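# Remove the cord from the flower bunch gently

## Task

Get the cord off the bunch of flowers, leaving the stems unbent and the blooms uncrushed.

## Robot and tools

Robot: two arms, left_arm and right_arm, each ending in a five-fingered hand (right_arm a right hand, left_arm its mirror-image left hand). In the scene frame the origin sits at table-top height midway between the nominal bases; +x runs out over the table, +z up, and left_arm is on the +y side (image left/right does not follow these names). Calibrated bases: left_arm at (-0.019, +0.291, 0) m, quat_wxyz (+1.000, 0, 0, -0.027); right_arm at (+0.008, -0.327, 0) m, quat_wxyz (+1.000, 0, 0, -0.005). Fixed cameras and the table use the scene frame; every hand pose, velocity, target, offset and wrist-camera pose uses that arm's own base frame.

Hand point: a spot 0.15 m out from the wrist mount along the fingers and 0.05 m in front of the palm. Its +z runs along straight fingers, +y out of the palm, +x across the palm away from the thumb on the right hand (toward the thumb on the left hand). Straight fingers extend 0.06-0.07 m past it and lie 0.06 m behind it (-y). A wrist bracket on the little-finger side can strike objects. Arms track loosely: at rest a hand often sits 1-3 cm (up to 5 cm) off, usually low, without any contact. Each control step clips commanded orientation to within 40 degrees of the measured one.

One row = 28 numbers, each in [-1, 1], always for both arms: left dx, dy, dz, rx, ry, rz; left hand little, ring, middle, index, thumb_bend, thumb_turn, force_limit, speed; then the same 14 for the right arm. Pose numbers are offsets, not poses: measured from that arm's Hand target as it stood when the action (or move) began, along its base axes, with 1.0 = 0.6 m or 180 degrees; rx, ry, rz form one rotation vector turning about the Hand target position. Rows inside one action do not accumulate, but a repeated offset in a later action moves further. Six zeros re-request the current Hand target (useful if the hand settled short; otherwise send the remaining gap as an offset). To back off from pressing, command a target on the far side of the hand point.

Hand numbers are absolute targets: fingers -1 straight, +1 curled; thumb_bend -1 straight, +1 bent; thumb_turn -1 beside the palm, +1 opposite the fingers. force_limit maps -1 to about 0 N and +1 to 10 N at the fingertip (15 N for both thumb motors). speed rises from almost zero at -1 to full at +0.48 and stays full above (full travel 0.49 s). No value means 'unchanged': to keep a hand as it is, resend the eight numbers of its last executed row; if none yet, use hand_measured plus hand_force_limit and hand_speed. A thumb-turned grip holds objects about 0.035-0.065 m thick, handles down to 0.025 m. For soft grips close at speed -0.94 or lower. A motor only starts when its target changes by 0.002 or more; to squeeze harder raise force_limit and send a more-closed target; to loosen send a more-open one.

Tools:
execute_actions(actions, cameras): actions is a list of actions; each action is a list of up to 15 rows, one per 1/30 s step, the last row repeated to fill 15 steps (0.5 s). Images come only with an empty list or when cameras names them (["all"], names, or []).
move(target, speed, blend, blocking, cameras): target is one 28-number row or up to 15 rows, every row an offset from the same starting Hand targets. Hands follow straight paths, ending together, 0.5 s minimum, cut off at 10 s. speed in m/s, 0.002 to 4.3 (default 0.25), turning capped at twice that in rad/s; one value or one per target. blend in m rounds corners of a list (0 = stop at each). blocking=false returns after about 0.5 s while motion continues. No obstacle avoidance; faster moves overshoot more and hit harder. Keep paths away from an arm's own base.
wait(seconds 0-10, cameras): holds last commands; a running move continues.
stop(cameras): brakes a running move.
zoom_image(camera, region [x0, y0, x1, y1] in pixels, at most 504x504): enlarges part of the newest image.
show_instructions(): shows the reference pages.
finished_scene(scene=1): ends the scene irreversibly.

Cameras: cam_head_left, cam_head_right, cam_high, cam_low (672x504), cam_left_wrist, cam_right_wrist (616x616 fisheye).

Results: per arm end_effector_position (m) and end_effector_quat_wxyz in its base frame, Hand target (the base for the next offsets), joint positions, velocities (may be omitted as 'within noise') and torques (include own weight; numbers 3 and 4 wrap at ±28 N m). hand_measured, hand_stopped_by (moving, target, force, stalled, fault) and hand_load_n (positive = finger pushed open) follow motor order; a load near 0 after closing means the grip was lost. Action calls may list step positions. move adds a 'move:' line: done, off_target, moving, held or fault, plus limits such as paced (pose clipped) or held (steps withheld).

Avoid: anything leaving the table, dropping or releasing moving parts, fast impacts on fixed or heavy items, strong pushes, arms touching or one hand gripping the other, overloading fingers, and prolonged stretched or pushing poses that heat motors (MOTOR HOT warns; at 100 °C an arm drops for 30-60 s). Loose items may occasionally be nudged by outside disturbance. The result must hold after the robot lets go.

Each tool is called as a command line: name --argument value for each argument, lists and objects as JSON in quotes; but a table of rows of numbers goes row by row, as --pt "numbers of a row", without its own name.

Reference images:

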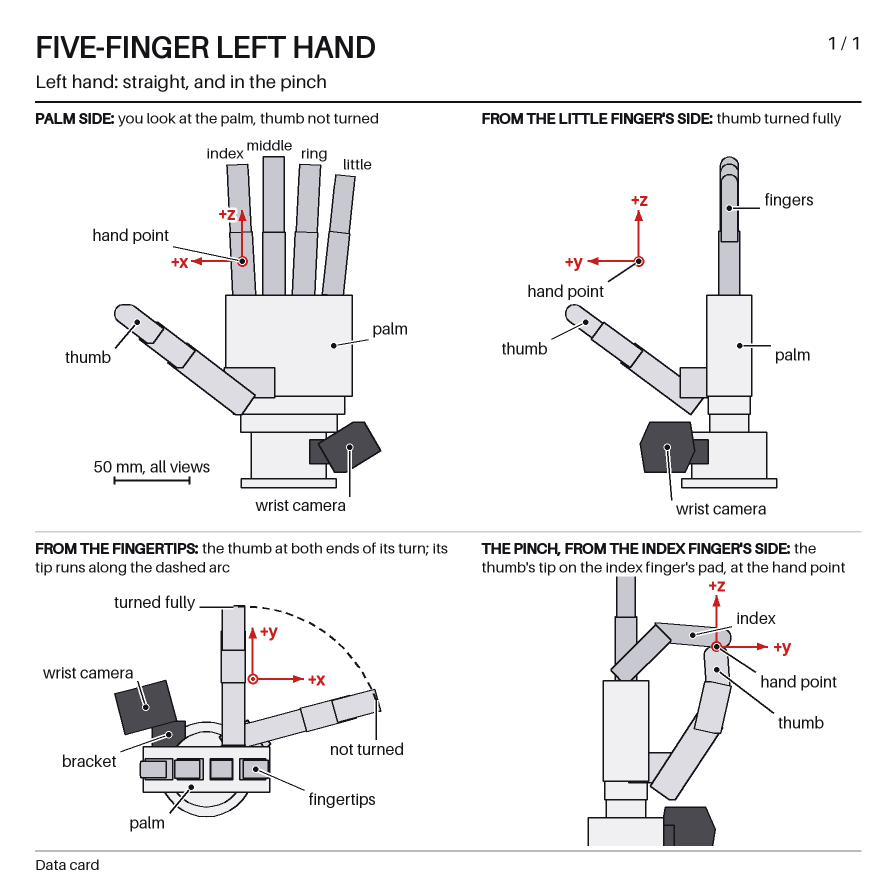

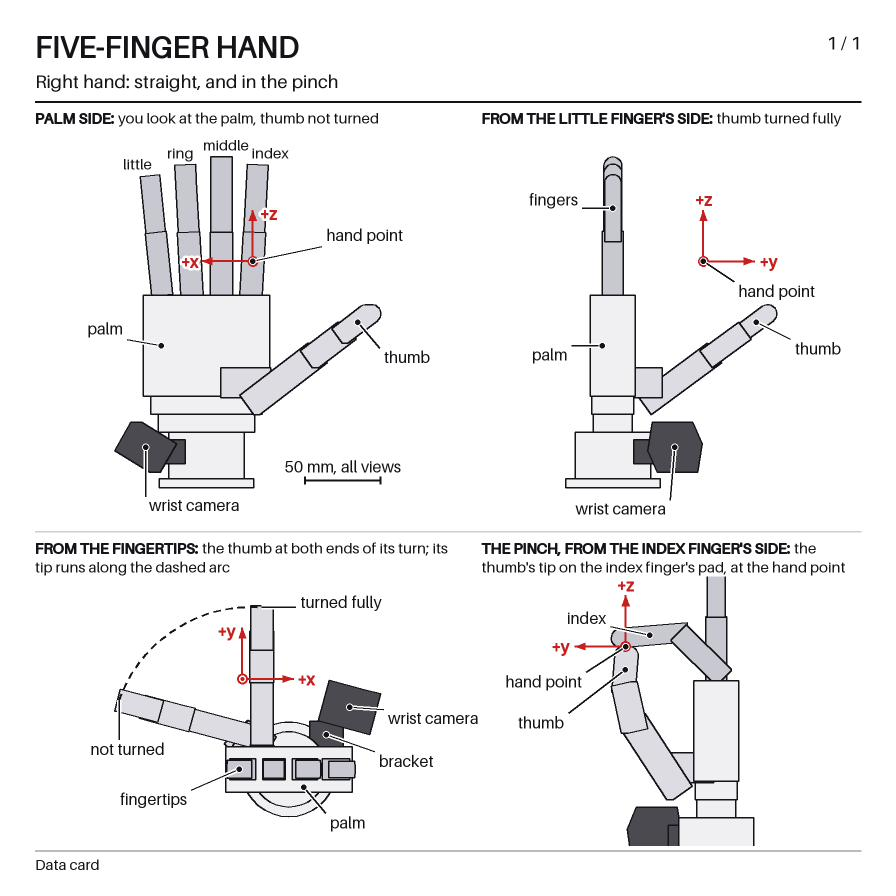

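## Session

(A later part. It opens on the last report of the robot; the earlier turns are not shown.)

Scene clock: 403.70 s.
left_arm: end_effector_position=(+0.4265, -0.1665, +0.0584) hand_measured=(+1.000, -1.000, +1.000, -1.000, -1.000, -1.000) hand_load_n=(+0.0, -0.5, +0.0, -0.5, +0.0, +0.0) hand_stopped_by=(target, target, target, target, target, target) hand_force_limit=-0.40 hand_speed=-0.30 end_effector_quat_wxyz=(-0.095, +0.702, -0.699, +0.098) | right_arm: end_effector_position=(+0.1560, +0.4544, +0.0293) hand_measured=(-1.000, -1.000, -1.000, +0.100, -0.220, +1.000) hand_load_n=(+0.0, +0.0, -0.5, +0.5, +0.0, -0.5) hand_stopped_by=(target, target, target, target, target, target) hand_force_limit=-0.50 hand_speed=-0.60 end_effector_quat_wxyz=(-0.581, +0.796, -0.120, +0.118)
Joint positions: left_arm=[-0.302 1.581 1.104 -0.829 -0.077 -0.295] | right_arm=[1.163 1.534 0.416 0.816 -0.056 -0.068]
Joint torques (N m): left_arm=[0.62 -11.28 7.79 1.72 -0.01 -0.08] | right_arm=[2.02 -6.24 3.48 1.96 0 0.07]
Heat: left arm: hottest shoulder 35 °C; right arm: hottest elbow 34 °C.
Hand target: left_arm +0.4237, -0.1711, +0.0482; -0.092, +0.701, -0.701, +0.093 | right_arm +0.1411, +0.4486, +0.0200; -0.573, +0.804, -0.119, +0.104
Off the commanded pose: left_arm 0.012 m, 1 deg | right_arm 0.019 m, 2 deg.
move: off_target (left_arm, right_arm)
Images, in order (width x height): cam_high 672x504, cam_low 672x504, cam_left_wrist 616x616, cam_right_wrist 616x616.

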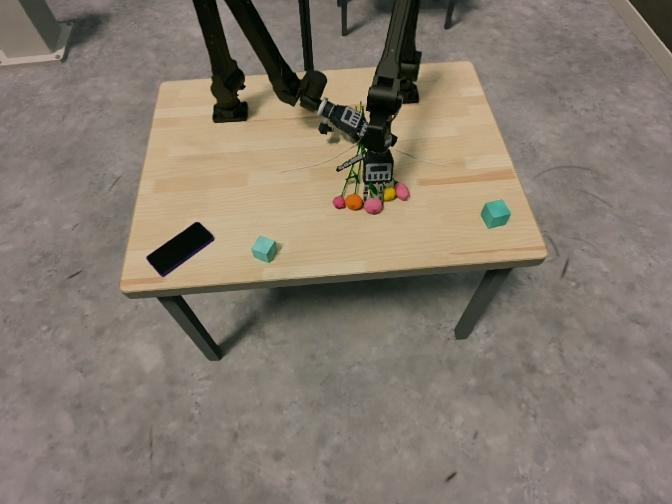

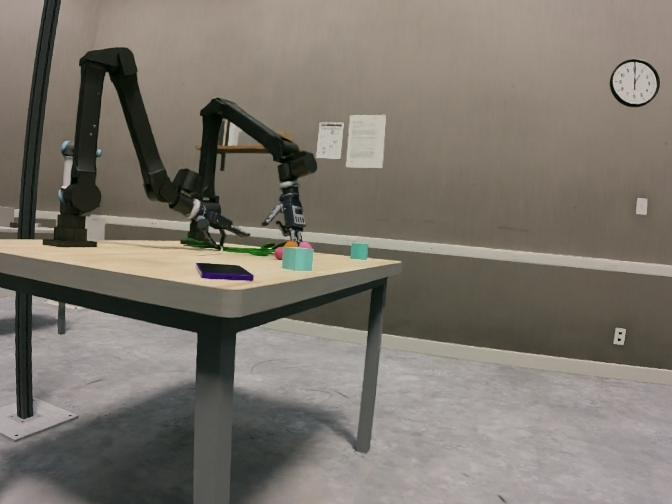

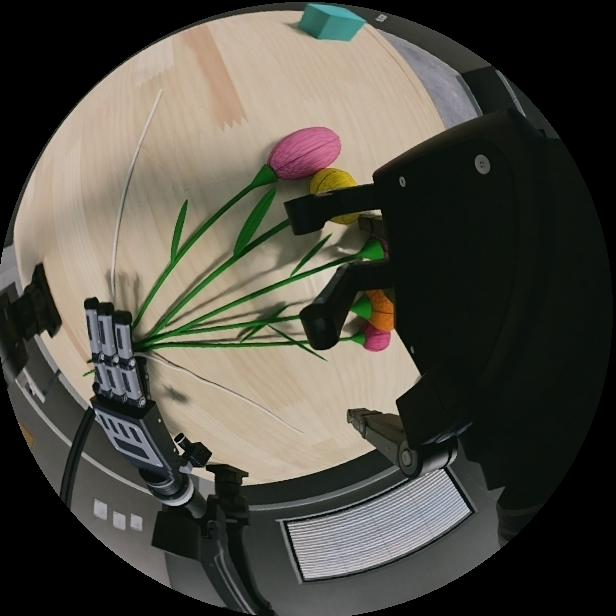

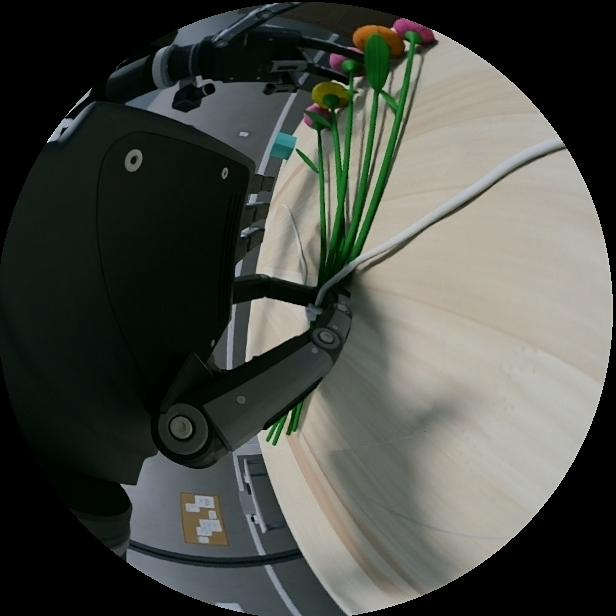

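move --pt "0.1 0 0 0 0 0 1 -1 1 -1 -1 -1 -0.4 -0.3 0 0 0.0 0 0 0 -1 -1 -1 0.1 -0.22 1 -0.5 -0.6" --cameras '["cam_high","cam_low","cam_right_wrist","cam_left_wrist"]' --speed 0.06

zoom_image --camera "cam_high" --region '[310, 90, 430, 250]'

zoom_image --camera "cam_right_wrist" --region '[240, 220, 440, 460]'

Scene clock: 409.57 s.
left_arm: end_effector_position=(+0.4643, -0.1736, +0.0488) hand_measured=(+1.000, -1.000, +1.000, -1.000, -1.000, -1.000) hand_load_n=(+0.0, -1.5, +0.0, +0.0, +0.0, +0.0) hand_stopped_by=(target, target, target, target, target, target) hand_force_limit=-0.40 hand_speed=-0.30 end_effector_quat_wxyz=(-0.090, +0.699, -0.704, +0.090) | right_arm: end_effector_position=(+0.1549, +0.4548, +0.0293) hand_measured=(-1.000, -1.000, -1.000, +0.100, -0.220, +1.000) hand_load_n=(+0.5, +0.0, +0.0, +0.5, +0.0, -0.5) hand_stopped_by=(target, target, target, target, target, target) hand_force_limit=-0.50 hand_speed=-0.60 end_effector_quat_wxyz=(-0.581, +0.796, -0.120, +0.117)
Joint positions: left_arm=[-0.292 1.697 1.224 -0.852 -0.071 -0.276] | right_arm=[1.165 1.534 0.416 0.816 -0.056 -0.066]
Joint torques (N m): left_arm=[2.67 -12.75 11.7 1.05 0.15 0.12] | right_arm=[1.55 -5.71 3.08 1.78 0.07 0.09]
Heat: left arm: hottest shoulder 36 °C; right arm: hottest elbow 34 °C.
Hand target: left_arm +0.4838, -0.1712, +0.0482; -0.092, +0.701, -0.701, +0.093 | right_arm +0.1412, +0.4485, +0.0200; -0.573, +0.804, -0.119, +0.104
Off the commanded pose: left_arm 0.019 m, 1 deg | right_arm 0.018 m, 2 deg.
move: off_target (left_arm, right_arm)
Images, in order (width x height): cam_high 672x504, cam_low 672x504, cam_left_wrist 616x616, cam_right_wrist 616x616.

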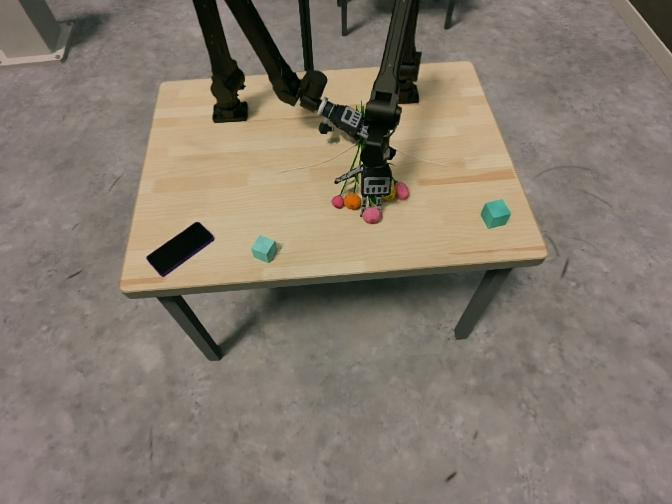

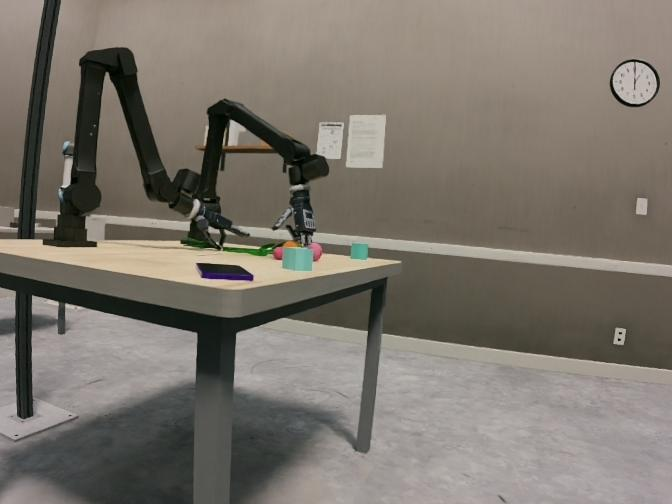

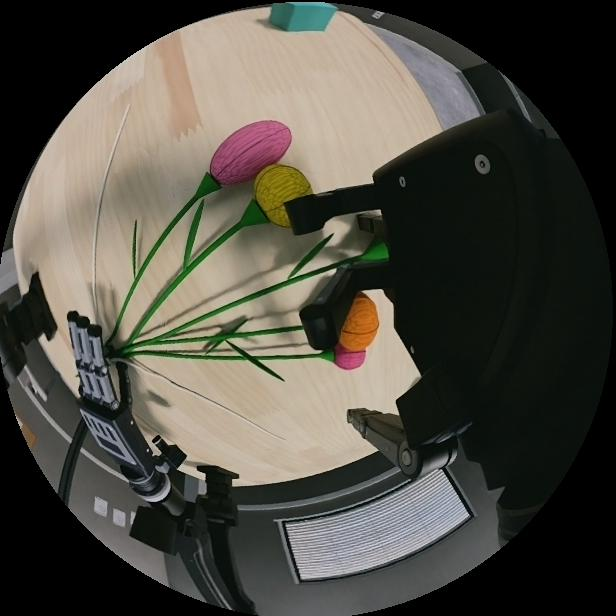

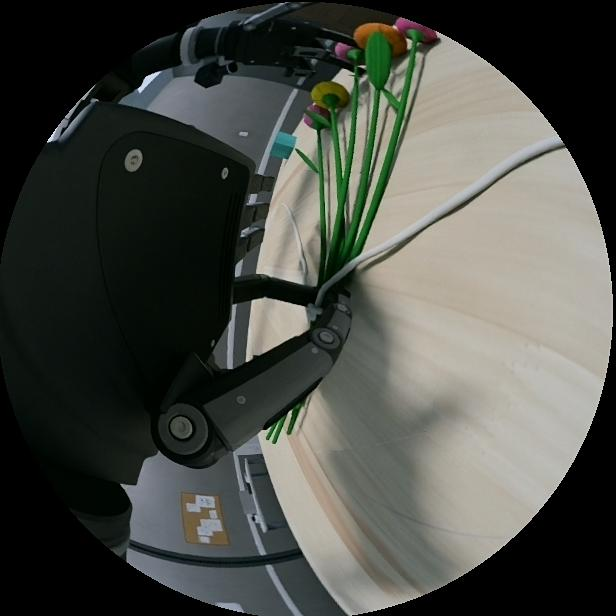

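Scaled by 3.150 from the camera's 672x504 image, which has a finer 960x720 frame.

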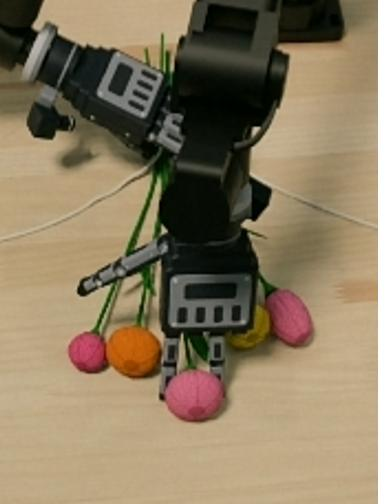

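Scaled by 2.100 from the camera's 616x616 image, which has a finer 880x880 frame.

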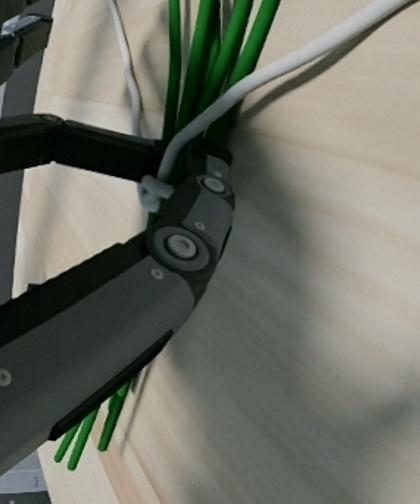

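move --pt "0.06 0 0.008 0 0 0 1 -1 1 -1 -1 -1 -0.4 -0.3 -0.02 0 0.0 0 0 0 -1 -1 -1 0.1 -0.22 1 -0.5 -0.6" --cameras '["cam_high","cam_low","cam_right_wrist","cam_left_wrist"]' --speed 0.06

zoom_image --camera "cam_high" --region '[310, 90, 430, 250]'

zoom_image --camera "cam_right_wrist" --region '[240, 220, 440, 460]'

zoom_image --camera "cam_left_wrist" --region '[50, 280, 200, 430]'

Scene clock: 414.03 s.
left_arm: end_effector_position=(+0.4997, -0.1736, +0.0502) hand_measured=(+1.000, -1.000, +1.000, -1.000, -1.000, -1.000) hand_load_n=(+0.5, -0.5, +0.0, -0.5, +0.0, +0.0) hand_stopped_by=(target, target, target, target, target, target) hand_force_limit=-0.40 hand_speed=-0.30 end_effector_quat_wxyz=(-0.088, +0.699, -0.704, +0.087) | right_arm: end_effector_position=(+0.1429, +0.4548, +0.0291) hand_measured=(-1.000, -1.000, -1.000, +0.100, -0.220, +1.000) hand_load_n=(+0.0, +0.0, +0.0, +0.0, +0.0, -0.5) hand_stopped_by=(target, target, target, target, target, target) hand_force_limit=-0.50 hand_speed=-0.60 end_effector_quat_wxyz=(-0.581, +0.796, -0.120, +0.116)
Joint positions: left_arm=[-0.273 1.779 1.341 -0.893 -0.067 -0.258] | right_arm=[1.201 1.526 0.404 0.819 -0.021 -0.055]
Joint torques (N m): left_arm=[1.85 -14.1 12.04 0.68 0.15 0.06] | right_arm=[1.9 -4.6 3.32 1.76 0.02 0.04]
Heat: left arm: hottest shoulder 36 °C; right arm: hottest elbow 34 °C.
Hand target: left_arm +0.5198, -0.1711, +0.0530; -0.092, +0.701, -0.701, +0.093 | right_arm +0.1291, +0.4485, +0.0200; -0.573, +0.804, -0.119, +0.104
Off the commanded pose: left_arm 0.020 m, 1 deg | right_arm 0.018 m, 2 deg.
move: off_target (left_arm, right_arm)
Images, in order (width x height): cam_high 672x504, cam_low 672x504, cam_left_wrist 616x616, cam_right_wrist 616x616.

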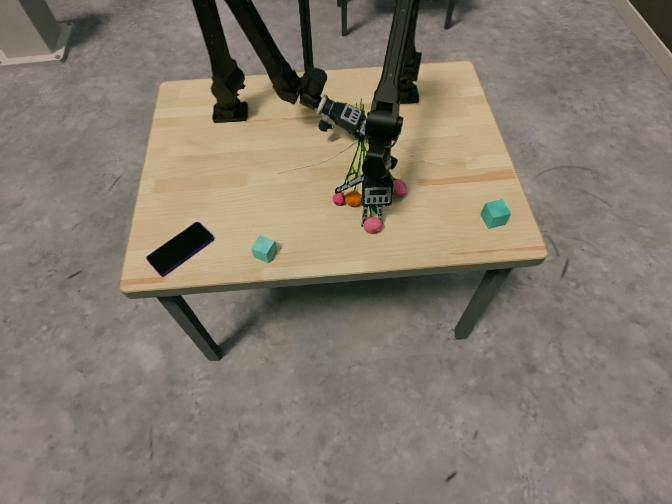

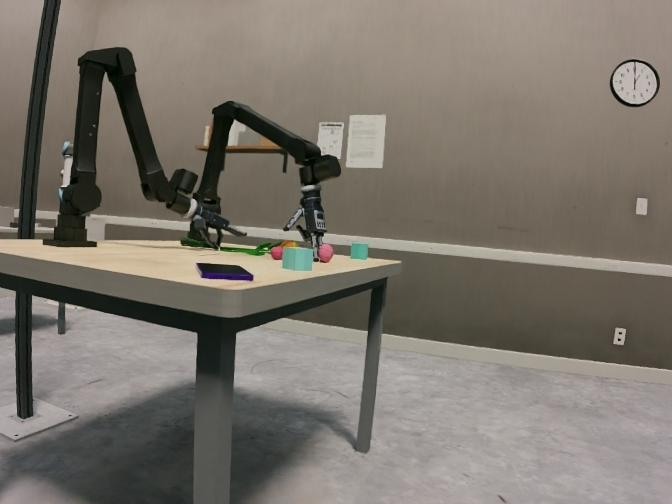

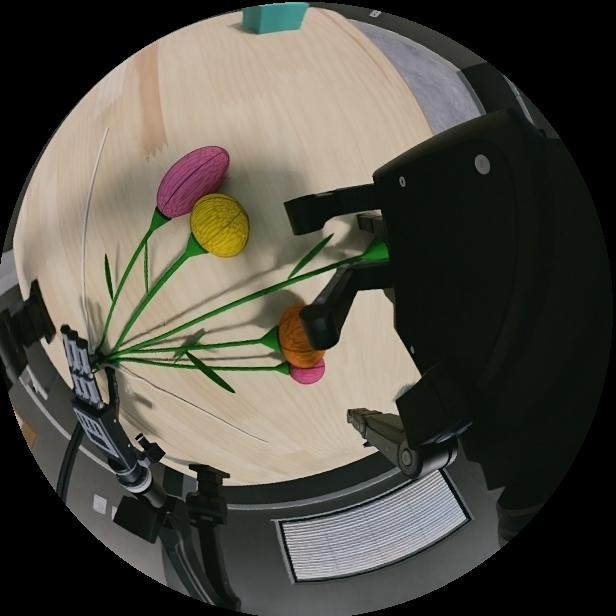

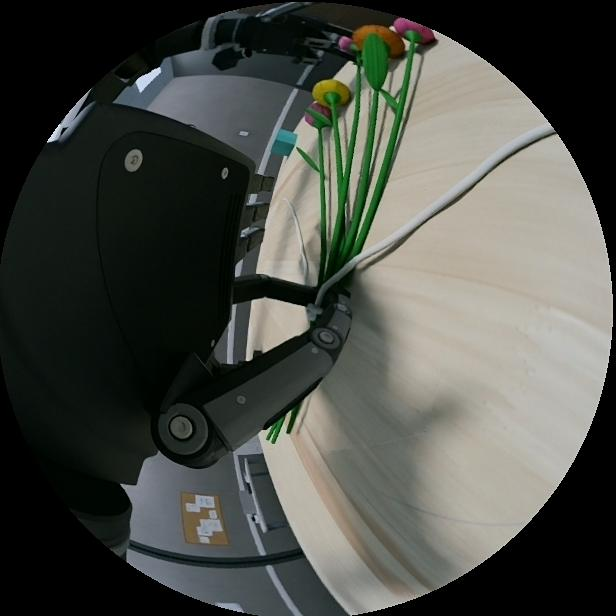

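Scaled by 3.150 from the camera's 672x504 image, which has a finer 960x720 frame.

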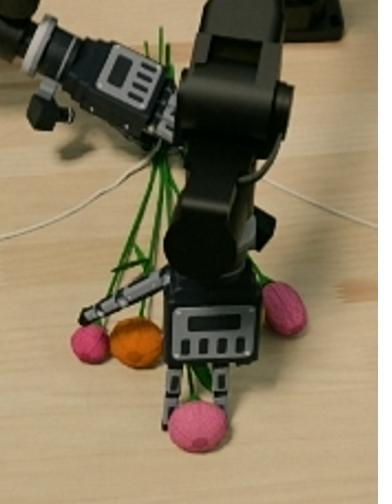

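Scaled by 2.100 from the camera's 616x616 image, which has a finer 880x880 frame.

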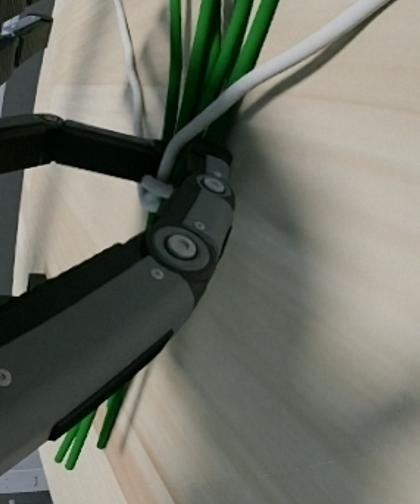

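Scaled by 3.360 from the camera's 616x616 image, which has a finer 880x880 frame.

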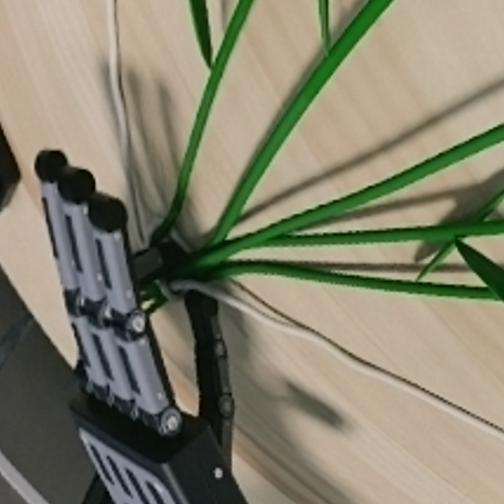

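move --pt "0.06 0 0.006 0 0 0 1 -1 1 -1 -1 -1 -0.4 -0.3 0.0 0 0.0 0 0 0 -1 -1 -1 0.1 -0.22 1 -0.5 -0.6" --cameras '["cam_high","cam_low","cam_right_wrist","cam_left_wrist"]' --speed 0.06

zoom_image --camera "cam_high" --region '[310, 90, 430, 250]'

zoom_image --camera "cam_right_wrist" --region '[240, 220, 440, 460]'

zoom_image --camera "cam_left_wrist" --region '[50, 280, 200, 430]'

Scene clock: 418.67 s.
left_arm: end_effector_position=(+0.5360, -0.1739, +0.0516) hand_measured=(+1.000, -1.000, +1.000, -1.000, -1.000, -1.000) hand_load_n=(+0.0, +0.0, +0.0, +0.0, +0.0, +0.0) hand_stopped_by=(target, target, target, target, target, target) hand_force_limit=-0.40 hand_speed=-0.30 end_effector_quat_wxyz=(-0.088, +0.700, -0.704, +0.086) | right_arm: end_effector_position=(+0.1425, +0.4549, +0.0291) hand_measured=(-1.000, -1.000, -1.000, +0.100, -0.220, +1.000) hand_load_n=(+0.0, +0.0, +0.0, +0.0, +0.0, -0.5) hand_stopped_by=(target, target, target, target, target, target) hand_force_limit=-0.50 hand_speed=-0.60 end_effector_quat_wxyz=(-0.581, +0.796, -0.120, +0.116)
Joint positions: left_arm=[-0.256 1.863 1.468 -0.938 -0.064 -0.243] | right_arm=[1.202 1.526 0.404 0.819 -0.021 -0.053]
Joint torques (N m): left_arm=[1.96 -15.38 12.38 0.68 0.17 0.09] | right_arm=[2.55 -5.83 3.25 1.8 0.01 0.06]
Heat: left arm: hottest shoulder 36 °C; right arm: hottest elbow 34 °C.
Hand target: left_arm +0.5558, -0.1710, +0.0566; -0.092, +0.701, -0.701, +0.093 | right_arm +0.1292, +0.4485, +0.0200; -0.573, +0.804, -0.119, +0.104
Off the commanded pose: left_arm 0.021 m, 1 deg | right_arm 0.017 m, 2 deg.
move: off_target (left_arm, right_arm)
Images, in order (width x height): cam_high 672x504, cam_low 672x504, cam_left_wrist 616x616, cam_right_wrist 616x616.

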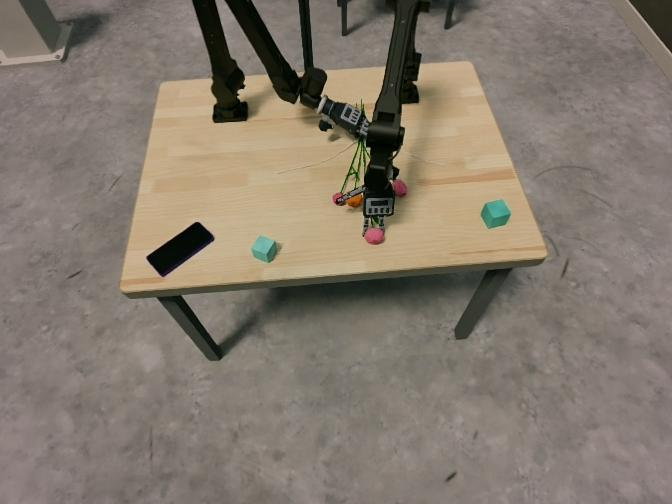

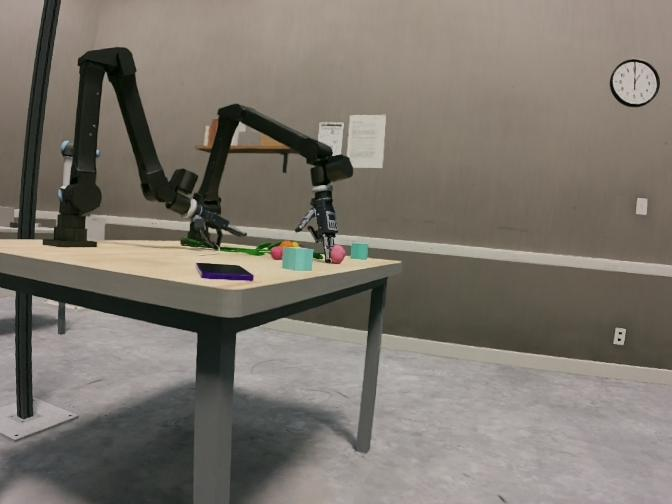

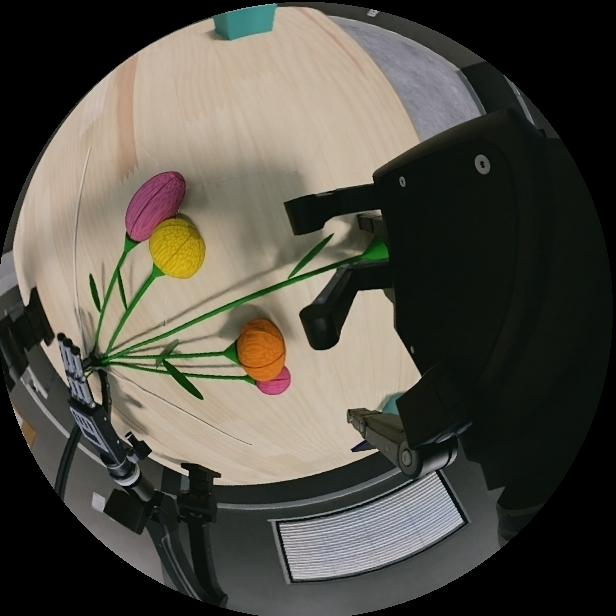

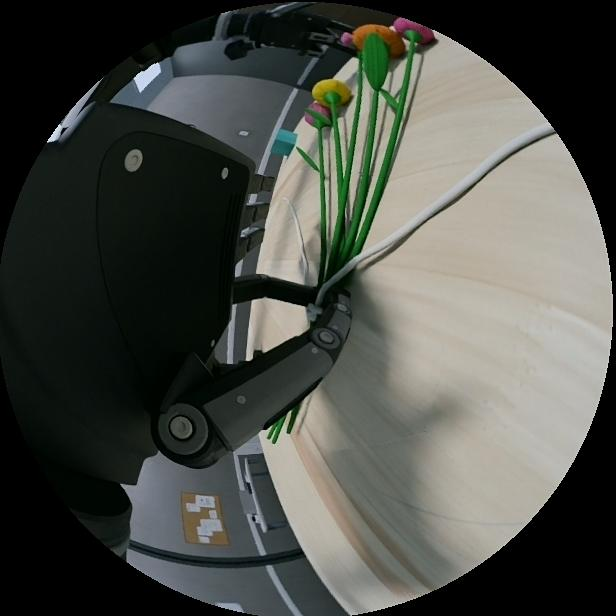

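Scaled by 3.150 from the camera's 672x504 image, which has a finer 960x720 frame.

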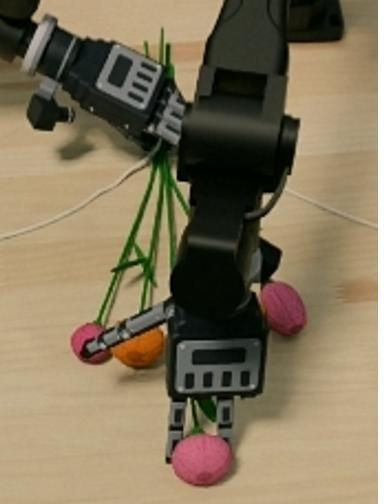

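Scaled by 2.100 from the camera's 616x616 image, which has a finer 880x880 frame.

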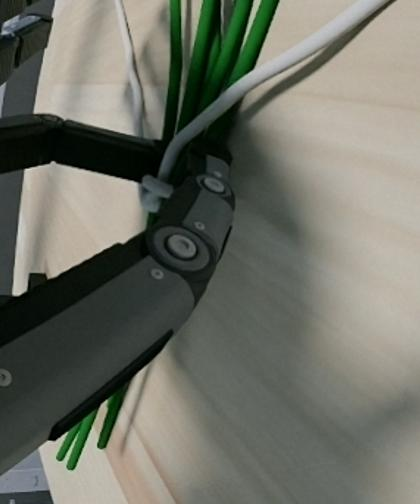

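Scaled by 3.360 from the camera's 616x616 image, which has a finer 880x880 frame.

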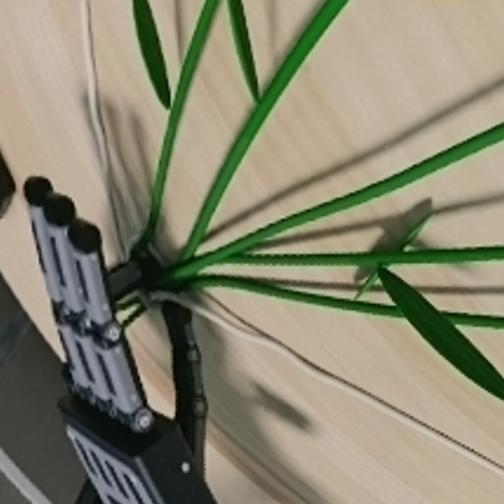

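move --pt "0.05 0 0.006 0 0 0 1 -1 1 -1 -1 -1 -0.4 -0.3 0.0 0 0.0 0 0 0 -1 -1 -1 0.1 -0.22 1 -0.5 -0.6" --cameras '["cam_high","cam_right_wrist","cam_left_wrist"]' --speed 0.06

zoom_image --camera "cam_right_wrist" --region '[300, 200, 400, 320]'

zoom_image --camera "cam_left_wrist" --region '[40, 290, 180, 430]'

Scene clock: 422.03 s.
left_arm: end_effector_position=(+0.5665, -0.1744, +0.0558) hand_measured=(+1.000, -1.000, +1.000, -1.000, -1.000, -1.000) hand_load_n=(+0.0, +0.0, +0.0, +0.0, -0.5, +0.0) hand_stopped_by=(target, target, target, target, target, target) hand_force_limit=-0.40 hand_speed=-0.30 end_effector_quat_wxyz=(-0.088, +0.700, -0.704, +0.086) | right_arm: end_effector_position=(+0.1425, +0.4549, +0.0291) hand_measured=(-1.000, -1.000, -1.000, +0.100, -0.220, +1.000) hand_load_n=(+0.0, +0.0, +0.0, +0.0, +0.0, -0.5) hand_stopped_by=(target, target, target, target, target, target) hand_force_limit=-0.50 hand_speed=-0.60 end_effector_quat_wxyz=(-0.581, +0.796, -0.120, +0.116)
Joint positions: left_arm=[-0.244 1.931 1.583 -0.984 -0.061 -0.231] | right_arm=[1.202 1.526 0.404 0.819 -0.021 -0.053]
Joint torques (N m): left_arm=[2.02 -16.85 12.49 0.57 0.16 0.05] | right_arm=[2.2 -5.48 3.45 1.74 0.05 0.06]
Heat: left arm: hottest shoulder 36 °C; right arm: hottest elbow 34 °C.
Hand target: left_arm +0.5857, -0.1710, +0.0601; -0.092, +0.701, -0.701, +0.093 | right_arm +0.1292, +0.4485, +0.0200; -0.573, +0.804, -0.119, +0.104
Off the commanded pose: left_arm 0.020 m, 1 deg | right_arm 0.017 m, 2 deg.
move: off_target (left_arm, right_arm)
Images, in order (width x height): cam_high 672x504, cam_left_wrist 616x616, cam_right_wrist 616x616.

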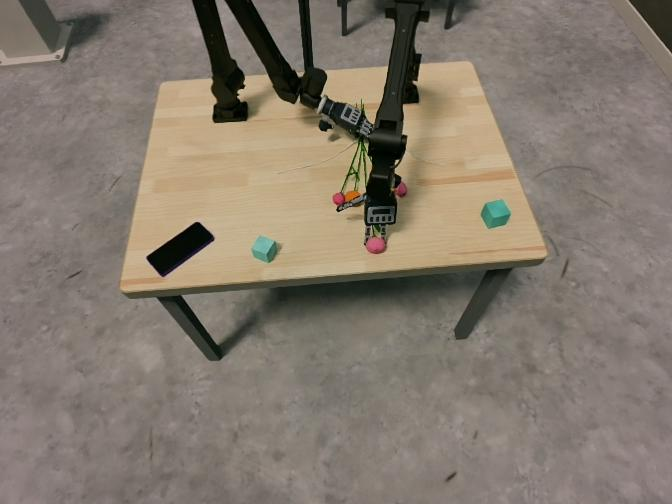

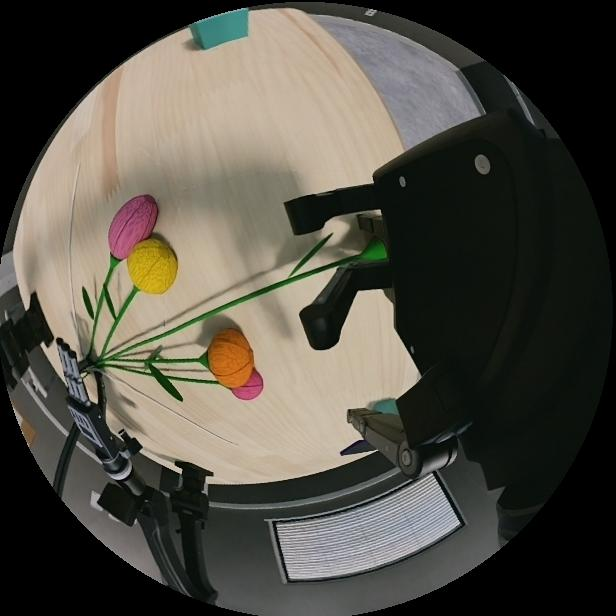

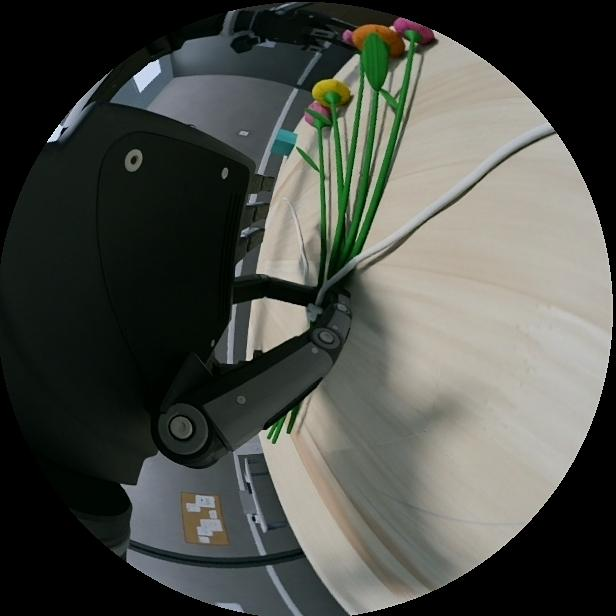

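Scaled by 4.200 from the camera's 616x616 image, which has a finer 880x880 frame.

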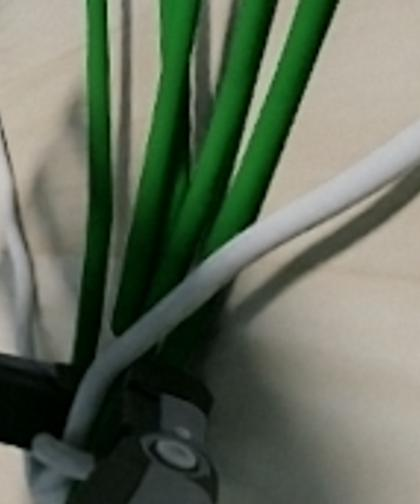

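Scaled by 3.600 from the camera's 616x616 image, which has a finer 880x880 frame.

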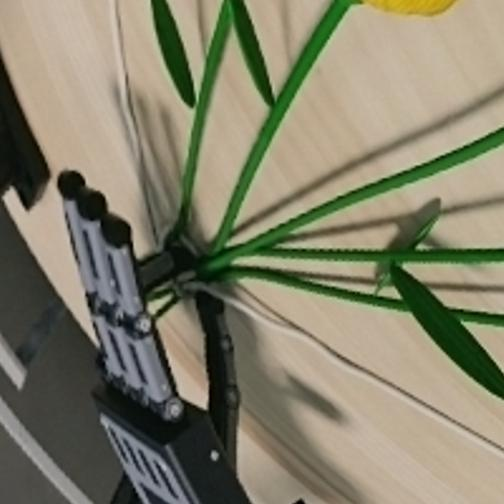

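move --pt "0.0 0 0.0 0 0 0 1 -1 1 -1 -1 -1 -0.4 -0.3 -0.07 0 0.0 0 0 0 -1 -1 -1 0.1 -0.22 1 -0.5 -0.6" --cameras '["cam_high","cam_right_wrist","cam_left_wrist"]' --speed 0.06

zoom_image --camera "cam_right_wrist" --region '[300, 200, 400, 320]'

zoom_image --camera "cam_left_wrist" --region '[40, 290, 180, 430]'

zoom_image --camera "cam_high" --region '[310, 80, 430, 260]'

Scene clock: 429.27 s.
left_arm: end_effector_position=(+0.5666, -0.1744, +0.0559) hand_measured=(+1.000, -1.000, +1.000, -1.000, -1.000, -1.000) hand_load_n=(+0.0, +0.0, +0.0, +0.0, +0.0, +0.0) hand_stopped_by=(target, target, target, target, target, target) hand_force_limit=-0.40 hand_speed=-0.30 end_effector_quat_wxyz=(-0.088, +0.700, -0.704, +0.086) | right_arm: end_effector_position=(+0.0983, +0.4559, +0.0287) hand_measured=(-1.000, -1.000, -1.000, +0.100, -0.220, +1.000) hand_load_n=(+0.0, +0.0, +0.0, +0.0, +0.0, +0.0) hand_stopped_by=(target, target, target, target, target, target) hand_force_limit=-0.50 hand_speed=-0.60 end_effector_quat_wxyz=(-0.581, +0.797, -0.121, +0.114)
Joint positions: left_arm=[-0.244 1.931 1.583 -0.984 -0.061 -0.231] | right_arm=[1.339 1.501 0.372 0.825 0.107 -0.009]
Joint torques (N m): left_arm=[2.37 -17.03 12.71 0.9 0.18 0.08] | right_arm=[2.37 -5.07 3.37 1.74 0.06 0.04]
Heat: left arm: hottest shoulder 36 °C; right arm: hottest elbow 34 °C.
Hand target: left_arm +0.5859, -0.1710, +0.0602; -0.092, +0.701, -0.701, +0.093 | right_arm +0.0871, +0.4485, +0.0199; -0.573, +0.804, -0.119, +0.104
Off the commanded pose: left_arm 0.020 m, 1 deg | right_arm 0.016 m, 2 deg.
move: off_target (left_arm, right_arm)
Images, in order (width x height): cam_high 672x504, cam_left_wrist 616x616, cam_right_wrist 616x616.

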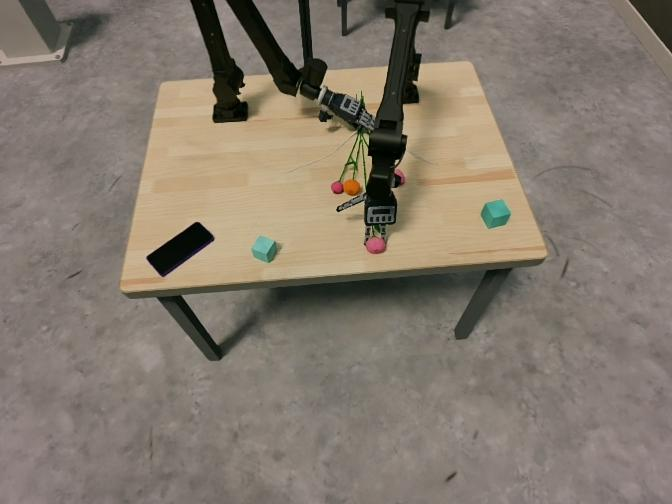

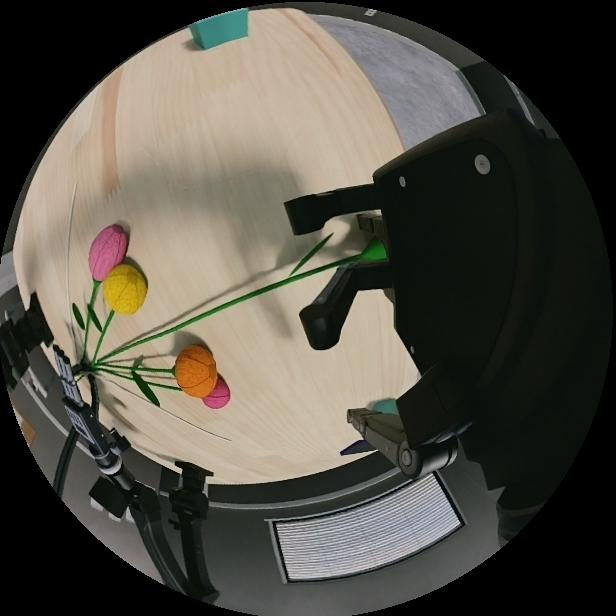

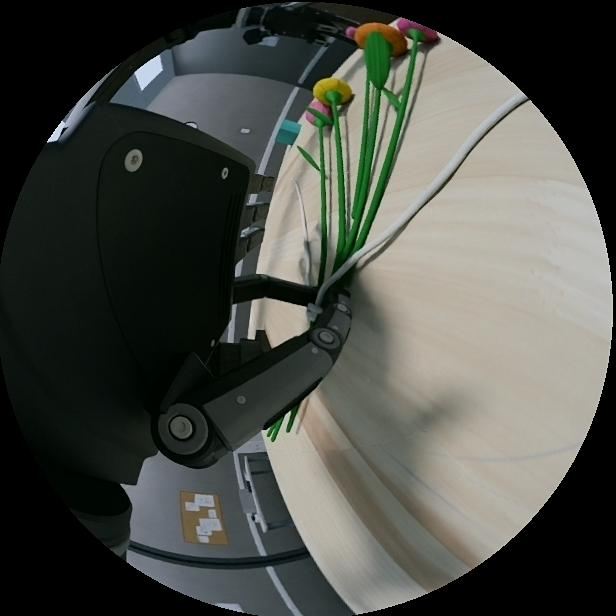

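Scaled by 4.200 from the camera's 616x616 image, which has a finer 880x880 frame.

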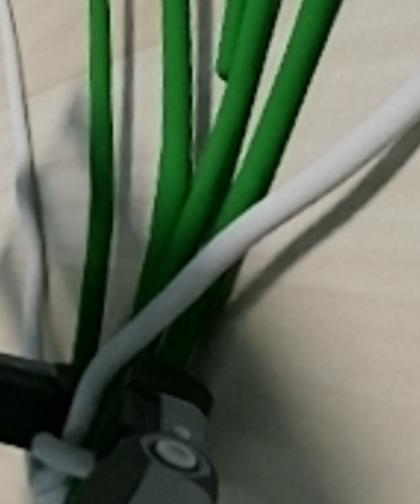

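Scaled by 3.600 from the camera's 616x616 image, which has a finer 880x880 frame.

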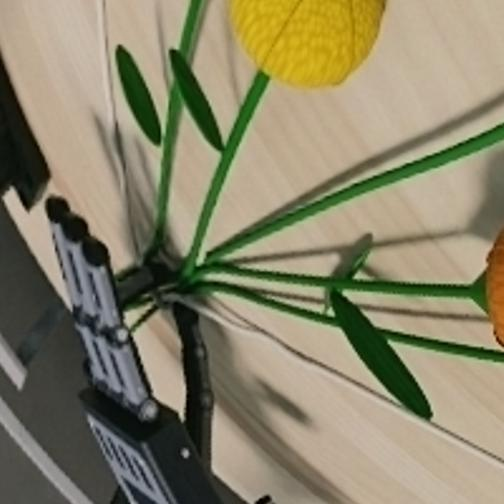

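Scaled by 2.800 from the camera's 672x504 image, which has a finer 960x720 frame.

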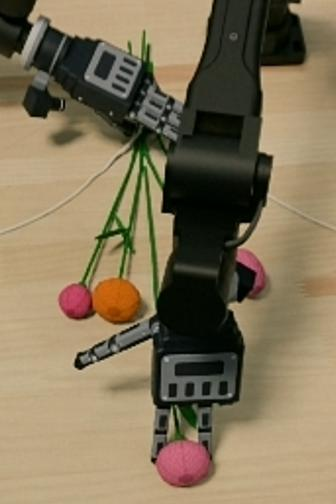

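move --pt "-0.01 0 0.15 0 0 0 -1 -1 -1 -1 -1 -1 -0.4 -0.3 0.0 0 0.0 0 0 0 -1 -1 -1 0.1 -0.22 1 -0.5 -0.6" --pt "-0.49 0.318 0.24 0 -0.1667 0 -1 -1 -1 -1 -1 -1 -0.4 -0.3 0.0 0 0.0 0 0 0 -1 -1 -1 0.1 -0.22 1 -0.5 -0.6" --cameras '["cam_high","cam_left_wrist","cam_right_wrist"]' --speed 0.25

zoom_image --camera "cam_left_wrist" --region '[130, 250, 350, 470]'

zoom_image --camera "cam_high" --region '[290, 80, 450, 280]'

Scene clock: 436.07 s.
left_arm: end_effector_position=(+0.2961, +0.0165, +0.2100) hand_measured=(-1.000, -1.000, -1.000, -1.000, -1.000, -1.000) hand_load_n=(-0.5, +0.0, +0.0, +0.0, +0.0, -0.5) hand_stopped_by=(target, target, target, target, target, target) hand_force_limit=-0.40 hand_speed=-0.30 end_effector_quat_wxyz=(-0.275, +0.649, -0.653, +0.277) | right_arm: end_effector_position=(+0.0983, +0.4559, +0.0287) hand_measured=(-1.000, -1.000, -1.000, +0.100, -0.220, +1.000) hand_load_n=(+0.0, +0.0, +0.0, +0.0, +0.0, +0.0) hand_stopped_by=(target, target, target, target, target, target) hand_force_limit=-0.50 hand_speed=-0.60 end_effector_quat_wxyz=(-0.581, +0.797, -0.121, +0.114)
Joint positions: left_arm=[0.241 0.681 0.731 -0.834 0.178 0.173] | right_arm=[1.339 1.501 0.372 0.825 0.107 -0.008]
Joint torques (N m): left_arm=[2.32 -1.96 9.17 1.65 0.3 0.08] | right_arm=[1.73 -4.89 3.55 2.09 0.12 0.11]
Heat: left arm: hottest shoulder 36 °C; right arm: hottest elbow 34 °C.
Hand target: left_arm +0.2918, +0.0198, +0.2042; -0.270, +0.653, -0.653, +0.271 | right_arm +0.0872, +0.4485, +0.0199; -0.573, +0.804, -0.119, +0.104
Off the commanded pose: left_arm 0.008 m, 1 deg | right_arm 0.016 m, 2 deg.
move: off_target (right_arm)
Images, in order (width x height): cam_high 672x504, cam_left_wrist 616x616, cam_right_wrist 616x616.

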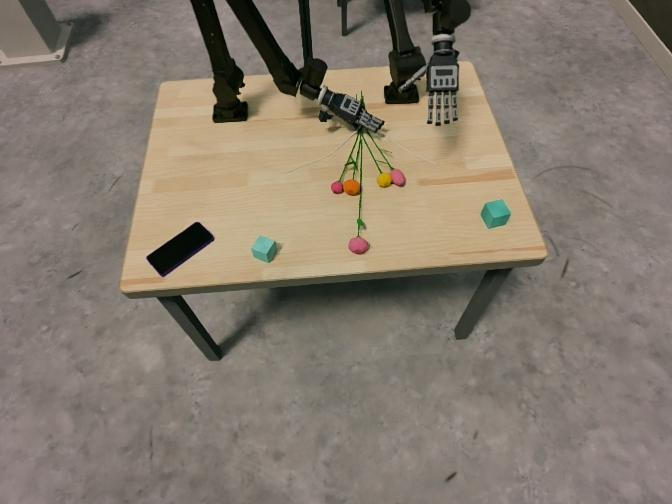

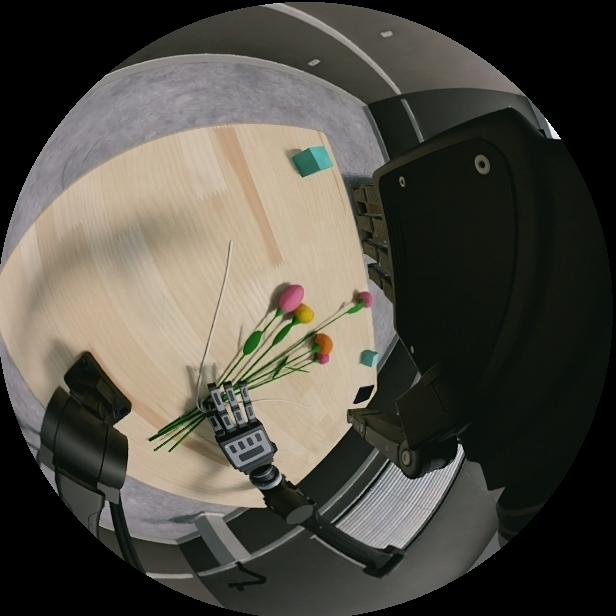

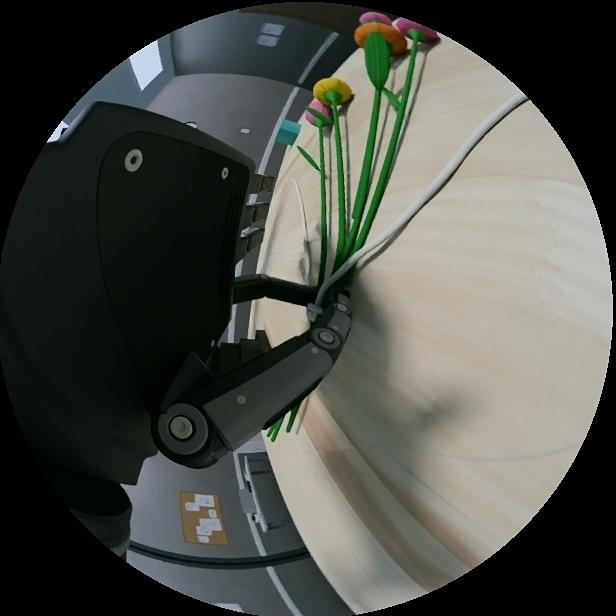

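Scaled by 2.291 from the camera's 616x616 image, which has a finer 880x880 frame.

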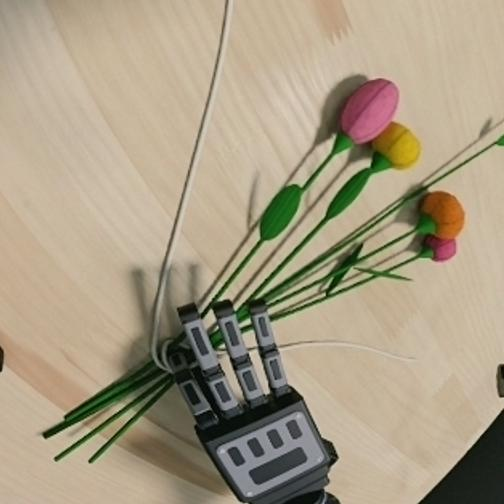

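Scaled by 2.520 from the camera's 672x504 image, which has a finer 960x720 frame.

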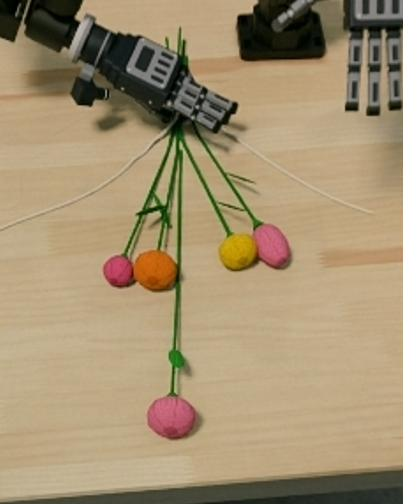

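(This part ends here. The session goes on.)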